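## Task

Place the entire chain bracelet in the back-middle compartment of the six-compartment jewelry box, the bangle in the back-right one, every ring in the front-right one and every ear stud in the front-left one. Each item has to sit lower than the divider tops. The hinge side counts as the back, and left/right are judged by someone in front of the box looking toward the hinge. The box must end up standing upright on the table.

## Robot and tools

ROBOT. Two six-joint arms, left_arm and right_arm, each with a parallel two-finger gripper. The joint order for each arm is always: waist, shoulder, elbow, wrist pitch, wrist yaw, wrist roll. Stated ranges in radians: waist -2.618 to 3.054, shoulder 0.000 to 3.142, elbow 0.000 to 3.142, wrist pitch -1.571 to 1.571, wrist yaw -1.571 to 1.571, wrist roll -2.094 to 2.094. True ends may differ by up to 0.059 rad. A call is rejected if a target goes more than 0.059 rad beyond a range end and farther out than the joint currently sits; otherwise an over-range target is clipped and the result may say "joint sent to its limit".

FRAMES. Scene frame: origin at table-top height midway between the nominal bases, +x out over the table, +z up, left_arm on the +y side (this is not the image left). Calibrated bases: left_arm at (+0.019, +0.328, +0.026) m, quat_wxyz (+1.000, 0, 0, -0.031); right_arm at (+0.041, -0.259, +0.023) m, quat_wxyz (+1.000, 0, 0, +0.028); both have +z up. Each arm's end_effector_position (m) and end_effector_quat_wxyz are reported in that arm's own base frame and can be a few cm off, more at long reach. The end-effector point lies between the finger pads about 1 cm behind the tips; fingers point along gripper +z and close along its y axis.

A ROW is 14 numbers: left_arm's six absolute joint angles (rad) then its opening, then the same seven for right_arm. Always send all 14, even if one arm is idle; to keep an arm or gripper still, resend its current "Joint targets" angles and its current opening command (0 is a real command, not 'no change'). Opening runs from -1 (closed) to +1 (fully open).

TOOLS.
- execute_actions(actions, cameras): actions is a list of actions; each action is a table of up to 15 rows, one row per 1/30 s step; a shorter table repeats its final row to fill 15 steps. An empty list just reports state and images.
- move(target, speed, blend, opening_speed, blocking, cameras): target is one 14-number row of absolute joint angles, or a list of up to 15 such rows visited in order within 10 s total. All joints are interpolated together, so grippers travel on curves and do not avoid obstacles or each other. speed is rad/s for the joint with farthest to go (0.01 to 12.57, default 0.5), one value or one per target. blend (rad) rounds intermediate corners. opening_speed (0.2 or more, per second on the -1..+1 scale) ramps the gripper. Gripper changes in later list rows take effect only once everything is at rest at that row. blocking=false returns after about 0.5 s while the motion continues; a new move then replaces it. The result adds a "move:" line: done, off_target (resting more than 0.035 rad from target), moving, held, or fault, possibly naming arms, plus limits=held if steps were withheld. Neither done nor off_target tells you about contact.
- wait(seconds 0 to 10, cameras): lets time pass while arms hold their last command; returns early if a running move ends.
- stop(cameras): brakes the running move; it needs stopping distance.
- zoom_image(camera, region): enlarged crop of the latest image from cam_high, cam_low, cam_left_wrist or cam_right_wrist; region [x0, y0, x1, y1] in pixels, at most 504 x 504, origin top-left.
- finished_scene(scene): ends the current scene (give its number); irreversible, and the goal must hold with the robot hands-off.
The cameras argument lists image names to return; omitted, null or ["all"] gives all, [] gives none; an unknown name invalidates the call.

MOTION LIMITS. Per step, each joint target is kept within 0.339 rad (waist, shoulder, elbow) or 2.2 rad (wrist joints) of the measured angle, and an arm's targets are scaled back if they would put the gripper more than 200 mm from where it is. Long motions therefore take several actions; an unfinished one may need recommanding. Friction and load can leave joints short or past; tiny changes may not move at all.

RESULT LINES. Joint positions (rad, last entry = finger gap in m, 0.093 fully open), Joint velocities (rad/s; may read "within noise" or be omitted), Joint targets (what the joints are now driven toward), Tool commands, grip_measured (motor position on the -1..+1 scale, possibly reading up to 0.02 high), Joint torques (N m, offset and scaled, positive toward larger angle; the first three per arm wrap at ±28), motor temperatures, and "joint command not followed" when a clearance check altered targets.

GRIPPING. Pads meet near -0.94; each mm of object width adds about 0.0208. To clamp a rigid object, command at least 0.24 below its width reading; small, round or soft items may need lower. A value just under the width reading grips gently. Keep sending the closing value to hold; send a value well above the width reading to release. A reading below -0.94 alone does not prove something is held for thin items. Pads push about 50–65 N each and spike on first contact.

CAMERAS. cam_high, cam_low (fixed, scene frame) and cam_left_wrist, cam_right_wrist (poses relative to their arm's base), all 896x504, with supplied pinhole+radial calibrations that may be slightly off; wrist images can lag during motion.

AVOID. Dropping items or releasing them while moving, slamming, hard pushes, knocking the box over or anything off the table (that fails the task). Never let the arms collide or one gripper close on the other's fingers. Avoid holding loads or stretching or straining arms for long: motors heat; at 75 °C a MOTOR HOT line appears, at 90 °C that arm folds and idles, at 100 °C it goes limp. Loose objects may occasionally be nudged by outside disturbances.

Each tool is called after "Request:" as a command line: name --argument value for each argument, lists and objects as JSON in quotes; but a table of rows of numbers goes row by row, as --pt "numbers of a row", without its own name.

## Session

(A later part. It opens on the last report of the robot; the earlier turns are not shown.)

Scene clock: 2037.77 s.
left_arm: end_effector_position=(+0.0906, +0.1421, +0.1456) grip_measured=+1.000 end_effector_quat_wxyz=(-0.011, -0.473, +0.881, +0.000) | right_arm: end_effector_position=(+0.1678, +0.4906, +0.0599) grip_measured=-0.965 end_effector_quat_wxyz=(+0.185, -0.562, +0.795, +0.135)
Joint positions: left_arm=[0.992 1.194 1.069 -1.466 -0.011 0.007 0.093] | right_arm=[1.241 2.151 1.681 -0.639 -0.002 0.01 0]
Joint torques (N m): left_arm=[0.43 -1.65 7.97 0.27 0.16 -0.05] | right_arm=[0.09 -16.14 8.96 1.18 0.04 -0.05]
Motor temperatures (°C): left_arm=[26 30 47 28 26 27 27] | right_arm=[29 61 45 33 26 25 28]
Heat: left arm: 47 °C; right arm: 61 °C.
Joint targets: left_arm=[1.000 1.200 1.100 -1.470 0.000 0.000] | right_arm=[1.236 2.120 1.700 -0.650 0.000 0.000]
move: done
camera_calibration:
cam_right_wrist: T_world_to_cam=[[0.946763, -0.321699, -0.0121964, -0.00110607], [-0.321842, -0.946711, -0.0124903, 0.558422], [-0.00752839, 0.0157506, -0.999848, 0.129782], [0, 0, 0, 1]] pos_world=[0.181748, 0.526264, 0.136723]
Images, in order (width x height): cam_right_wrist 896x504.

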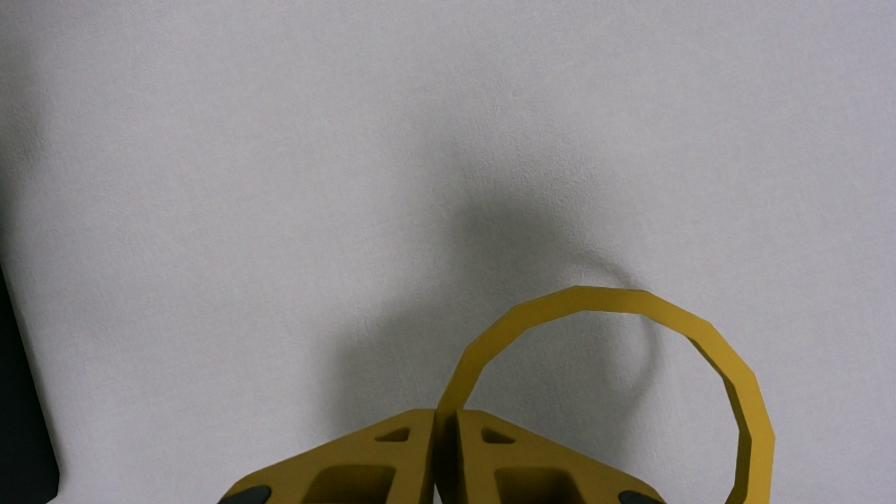

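Request:
move --pt "1.0 1.2 1.1 -1.47 0 0 1 1.15 1.6 1.5 -0.9 0 0 -1" --pt "1.0 1.2 1.1 -1.47 0 0 1 0.5 1.4 1.2 -0.7 -0.2 0 -1" --pt "1.0 1.2 1.1 -1.47 0 0 1 0.185 1.70 1.16 -0.38 -0.505 0 -1" --speed 0.5 --blend 0.1 --cameras '["cam_right_wrist","cam_low"]'

Scene clock: 2071.90 s.
left_arm: end_effector_position=(+0.0906, +0.1421, +0.1456) grip_measured=+1.000 end_effector_quat_wxyz=(-0.011, -0.473, +0.881, +0.000) | right_arm: end_effector_position=(+0.4039, +0.1561, +0.1246) grip_measured=-0.966 end_effector_quat_wxyz=(+0.278, -0.156, +0.912, +0.260)
Joint positions: left_arm=[0.992 1.194 1.069 -1.466 -0.011 0.007 0.093] | right_arm=[0.183 1.693 1.165 -0.41 -0.494 0.01 0]
Joint torques (N m): left_arm=[0.44 -1.65 7.98 0.27 0.16 -0.05] | right_arm=[0.62 -8.39 6.82 1.86 -0.36 -0.08]
Motor temperatures (°C): left_arm=[26 30 47 28 26 27 27] | right_arm=[29 68 44 34 26 25 28]
Heat: left arm: 47 °C; right arm: 68 °C.
Joint targets: left_arm=[1.000 1.200 1.100 -1.470 0.000 0.000] | right_arm=[0.185 1.700 1.160 -0.380 -0.505 0.000]
move: done
camera_calibration:
cam_right_wrist: T_world_to_cam=[[0.43813, -0.809353, -0.39114, -0.00262755], [-0.89827, -0.377755, -0.224526, 0.489004], [0.0339659, 0.449721, -0.892523, 0.103732], [0, 0, 0, 1]] pos_world=[0.436886, 0.135947, 0.20135]
Images, in order (width x height): cam_low 896x504, cam_right_wrist 896x504.

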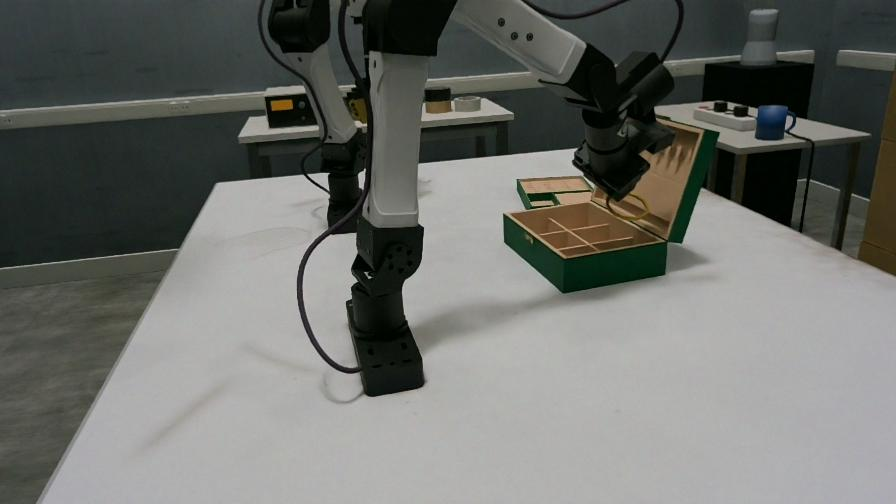

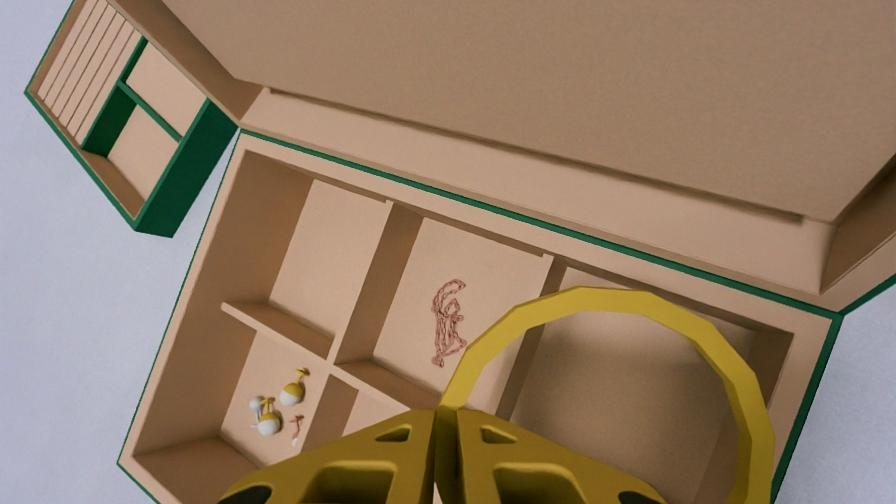

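Request:
move --pt "1.0 1.2 1.1 -1.47 0 0 1 0.185 1.80 1.0 -0.14 -0.512 0 -1" --speed 0.25 --cameras '["cam_right_wrist"]'

Scene clock: 2079.07 s.
left_arm: end_effector_position=(+0.0906, +0.1421, +0.1456) grip_measured=+1.000 end_effector_quat_wxyz=(-0.011, -0.473, +0.881, +0.000) | right_arm: end_effector_position=(+0.3999, +0.1567, +0.0616) grip_measured=-0.966 end_effector_quat_wxyz=(+0.271, -0.156, +0.912, +0.264)
Joint positions: left_arm=[0.992 1.194 1.069 -1.466 -0.011 0.007 0.093] | right_arm=[0.183 1.787 1.008 -0.172 -0.503 0.01 0]
Joint torques (N m): left_arm=[0.43 -1.65 7.97 0.27 0.16 -0.05] | right_arm=[0.62 -8.05 5.91 1.84 -0.35 -0.07]
Motor temperatures (°C): left_arm=[26 30 47 28 26 27 27] | right_arm=[29 66 44 34 26 25 28]
Heat: left arm: 47 °C; right arm: 66 °C.
Joint targets: left_arm=[1.000 1.200 1.100 -1.470 0.000 0.000] | right_arm=[0.185 1.800 1.000 -0.140 -0.512 0.000]
move: done
camera_calibration:
cam_right_wrist: T_world_to_cam=[[0.436809, -0.805068, -0.401327, -0.0244541], [-0.899354, -0.381436, -0.213702, 0.471896], [0.0189635, 0.454282, -0.890656, 0.0524608], [0, 0, 0, 1]] pos_world=[0.434089, 0.136479, 0.137755]
Images, in order (width x height): cam_right_wrist 896x504.

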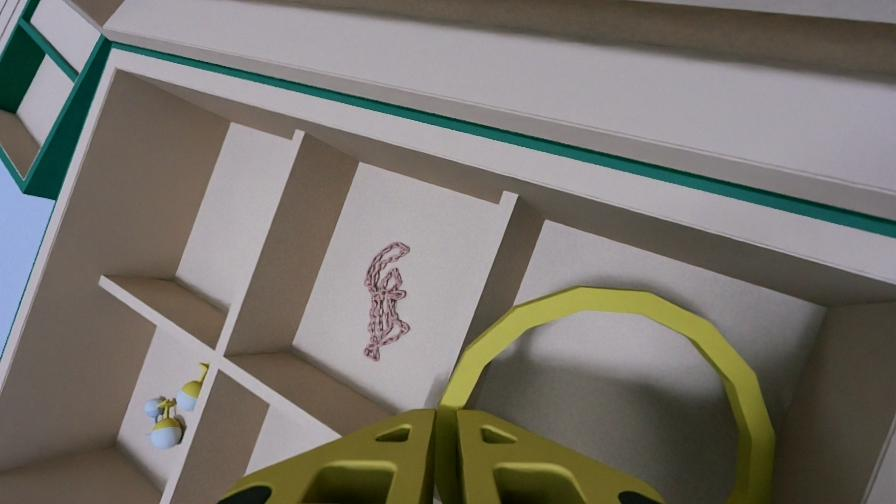

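Request:
move --pt "1.0 1.2 1.1 -1.47 0 0 1 0.188 1.872 0.98 -0.045 -0.512 0 -1" --speed 0.15 --cameras '["cam_right_wrist"]'

Scene clock: 2085.57 s.
left_arm: end_effector_position=(+0.0906, +0.1421, +0.1456) grip_measured=+1.000 end_effector_quat_wxyz=(-0.011, -0.473, +0.881, +0.000) | right_arm: end_effector_position=(+0.4058, +0.1579, +0.0381) grip_measured=-0.966 end_effector_quat_wxyz=(+0.273, -0.156, +0.912, +0.264)
Joint positions: left_arm=[0.992 1.194 1.069 -1.466 -0.011 0.007 0.093] | right_arm=[0.183 1.858 0.987 -0.078 -0.503 0.01 0]
Joint torques (N m): left_arm=[0.43 -1.66 7.97 0.28 0.16 -0.04] | right_arm=[0.9 -8.35 5.64 1.9 -0.34 -0.07]
Motor temperatures (°C): left_arm=[26 30 47 28 26 27 27] | right_arm=[29 64 43 35 26 25 28]
Heat: left arm: 47 °C; right arm: 64 °C.
Joint targets: left_arm=[1.000 1.200 1.100 -1.470 0.000 0.000] | right_arm=[0.188 1.872 0.980 -0.045 -0.512 0.000]
move: done
camera_calibration:
cam_right_wrist: T_world_to_cam=[[0.438272, -0.804593, -0.400684, -0.0362695], [-0.898586, -0.381558, -0.216693, 0.472352], [0.0214654, 0.45502, -0.890222, 0.0298091], [0, 0, 0, 1]] pos_world=[0.439705, 0.137484, 0.11436]
Images, in order (width x height): cam_right_wrist 896x504.

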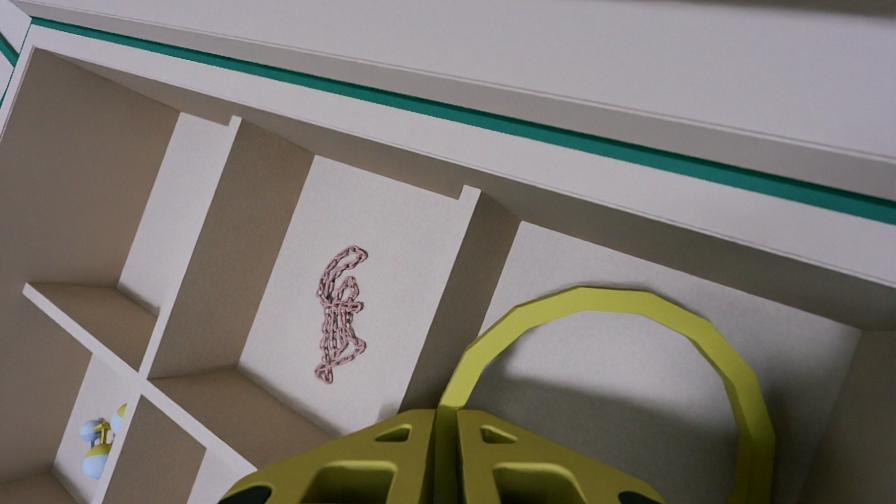

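Nice. Release slowly and retreat.

Request:
move --pt "1.0 1.2 1.1 -1.47 0 0 1 0.184 1.878 0.982 -0.04 -0.512 0 -1" --pt "1.0 1.2 1.1 -1.47 0 0 1 0.184 1.878 0.982 -0.04 -0.512 0 -0.75" --speed 0.15 --opening_speed 0.3 --cameras '["cam_right_wrist"]'

Request:
move --pt "1.0 1.2 1.1 -1.47 0 0 1 0.18 1.72 1.14 -0.32 -0.5 0 -0.75" --pt "1.0 1.2 1.1 -1.47 0 0 1 0.3 1.35 1.2 -0.85 0 0 -0.7" --speed 0.35 --cameras '["cam_right_wrist","cam_low"]'

Request:
zoom_image --camera "cam_right_wrist" --region '[350, 0, 750, 360]'

Request:
zoom_image --camera "cam_low" --region '[500, 170, 700, 300]'

Scene clock: 2100.57 s.
left_arm: end_effector_position=(+0.0906, +0.1421, +0.1456) grip_measured=+1.000 end_effector_quat_wxyz=(-0.011, -0.473, +0.881, +0.000) | right_arm: end_effector_position=(+0.4070, +0.1583, +0.0375) grip_measured=-0.752 end_effector_quat_wxyz=(+0.275, -0.157, +0.911, +0.265)
Joint positions: left_arm=[0.992 1.194 1.069 -1.466 -0.011 0.007 0.093] | right_arm=[0.183 1.862 0.987 -0.068 -0.504 0.01 0.009]
Joint torques (N m): left_arm=[0.43 -1.66 7.98 0.28 0.16 -0.04] | right_arm=[0.53 -8.2 5.82 1.84 -0.32 -0.07]
Motor temperatures (°C): left_arm=[26 30 47 28 26 27 27] | right_arm=[29 63 43 36 27 25 29]
Heat: left arm: 47 °C; right arm: 63 °C.
Joint targets: left_arm=[1.000 1.200 1.100 -1.470 0.000 0.000] | right_arm=[0.184 1.878 0.982 -0.040 -0.512 0.000]
move: done
camera_calibration:
cam_right_wrist: T_world_to_cam=[[0.440652, -0.803574, -0.40012, -0.037835], [-0.89732, -0.381706, -0.221626, 0.473241], [0.0253647, 0.456695, -0.889262, 0.0272407], [0, 0, 0, 1]] pos_world=[0.44063, 0.137795, 0.113968]
Images, in order (width x height): cam_right_wrist 896x504.

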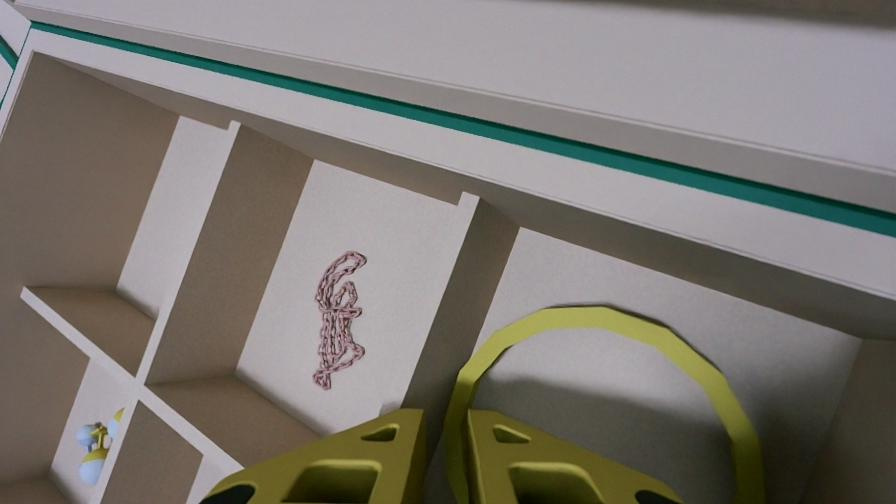

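Scene clock: 2104.17 s.
left_arm: end_effector_position=(+0.0906, +0.1421, +0.1456) grip_measured=+1.000 end_effector_quat_wxyz=(-0.011, -0.473, +0.881, +0.000) | right_arm: end_effector_position=(+0.3295, +0.1010, +0.1788) grip_measured=-0.702 end_effector_quat_wxyz=(+0.268, -0.137, +0.953, +0.045)
Joint positions: left_arm=[0.992 1.194 1.069 -1.466 -0.011 0.007 0.093] | right_arm=[0.294 1.365 1.179 -0.834 -0.008 0.01 0.011]
Joint torques (N m): left_arm=[0.43 -1.65 7.97 0.27 0.16 -0.05] | right_arm=[1.02 -7.25 9.54 1.3 0.08 -0.05]
Motor temperatures (°C): left_arm=[26 30 47 28 26 27 27] | right_arm=[29 63 44 36 27 25 28]
Heat: left arm: 47 °C; right arm: 63 °C.
Joint targets: left_arm=[1.000 1.200 1.100 -1.470 0.000 0.000] | right_arm=[0.300 1.350 1.200 -0.850 0.000 0.000]
move: done
camera_calibration:
cam_right_wrist: T_world_to_cam=[[0.295938, -0.95506, -0.0167783, 0.00125577], [-0.950893, -0.292888, -0.100099, 0.400111], [0.0906861, 0.0455774, -0.994836, 0.219857], [0, 0, 0, 1]] pos_world=[0.360153, 0.108367, 0.258794]
Images, in order (width x height): cam_low 896x504, cam_right_wrist 896x504.

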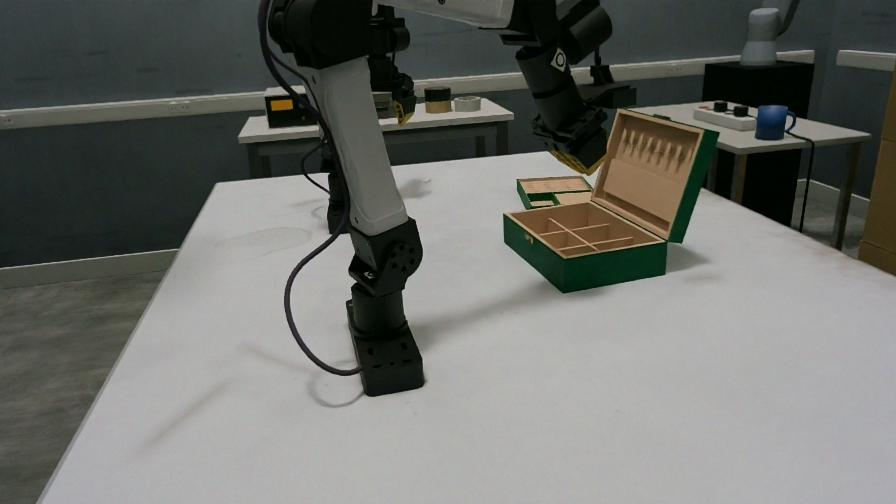

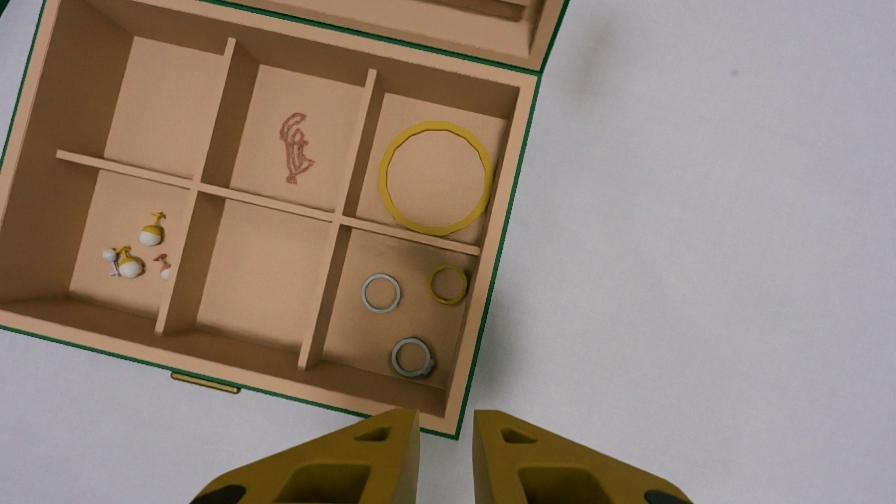

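Scaled by 1.260 from the camera's 896x504 image, which has a finer 1280x720 frame.

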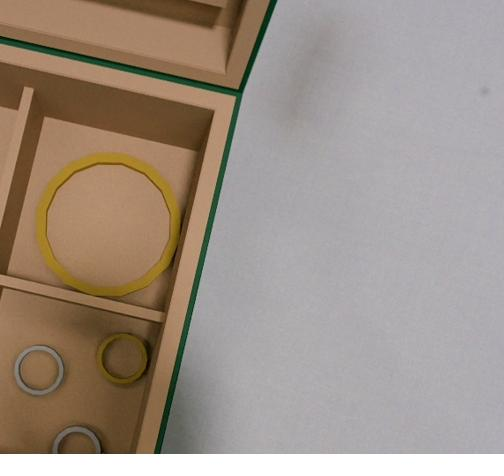

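Scaled by 2.520 from the camera's 896x504 image, which has a finer 1280x720 frame.

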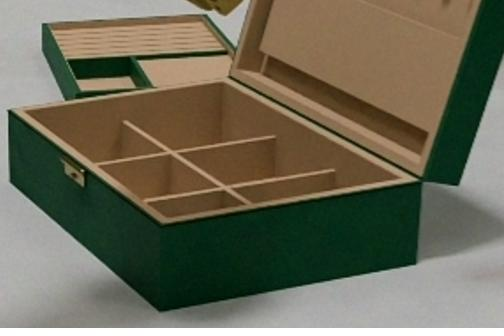

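Request:
finished_scene --scene 2

The scene is finished: the task was done.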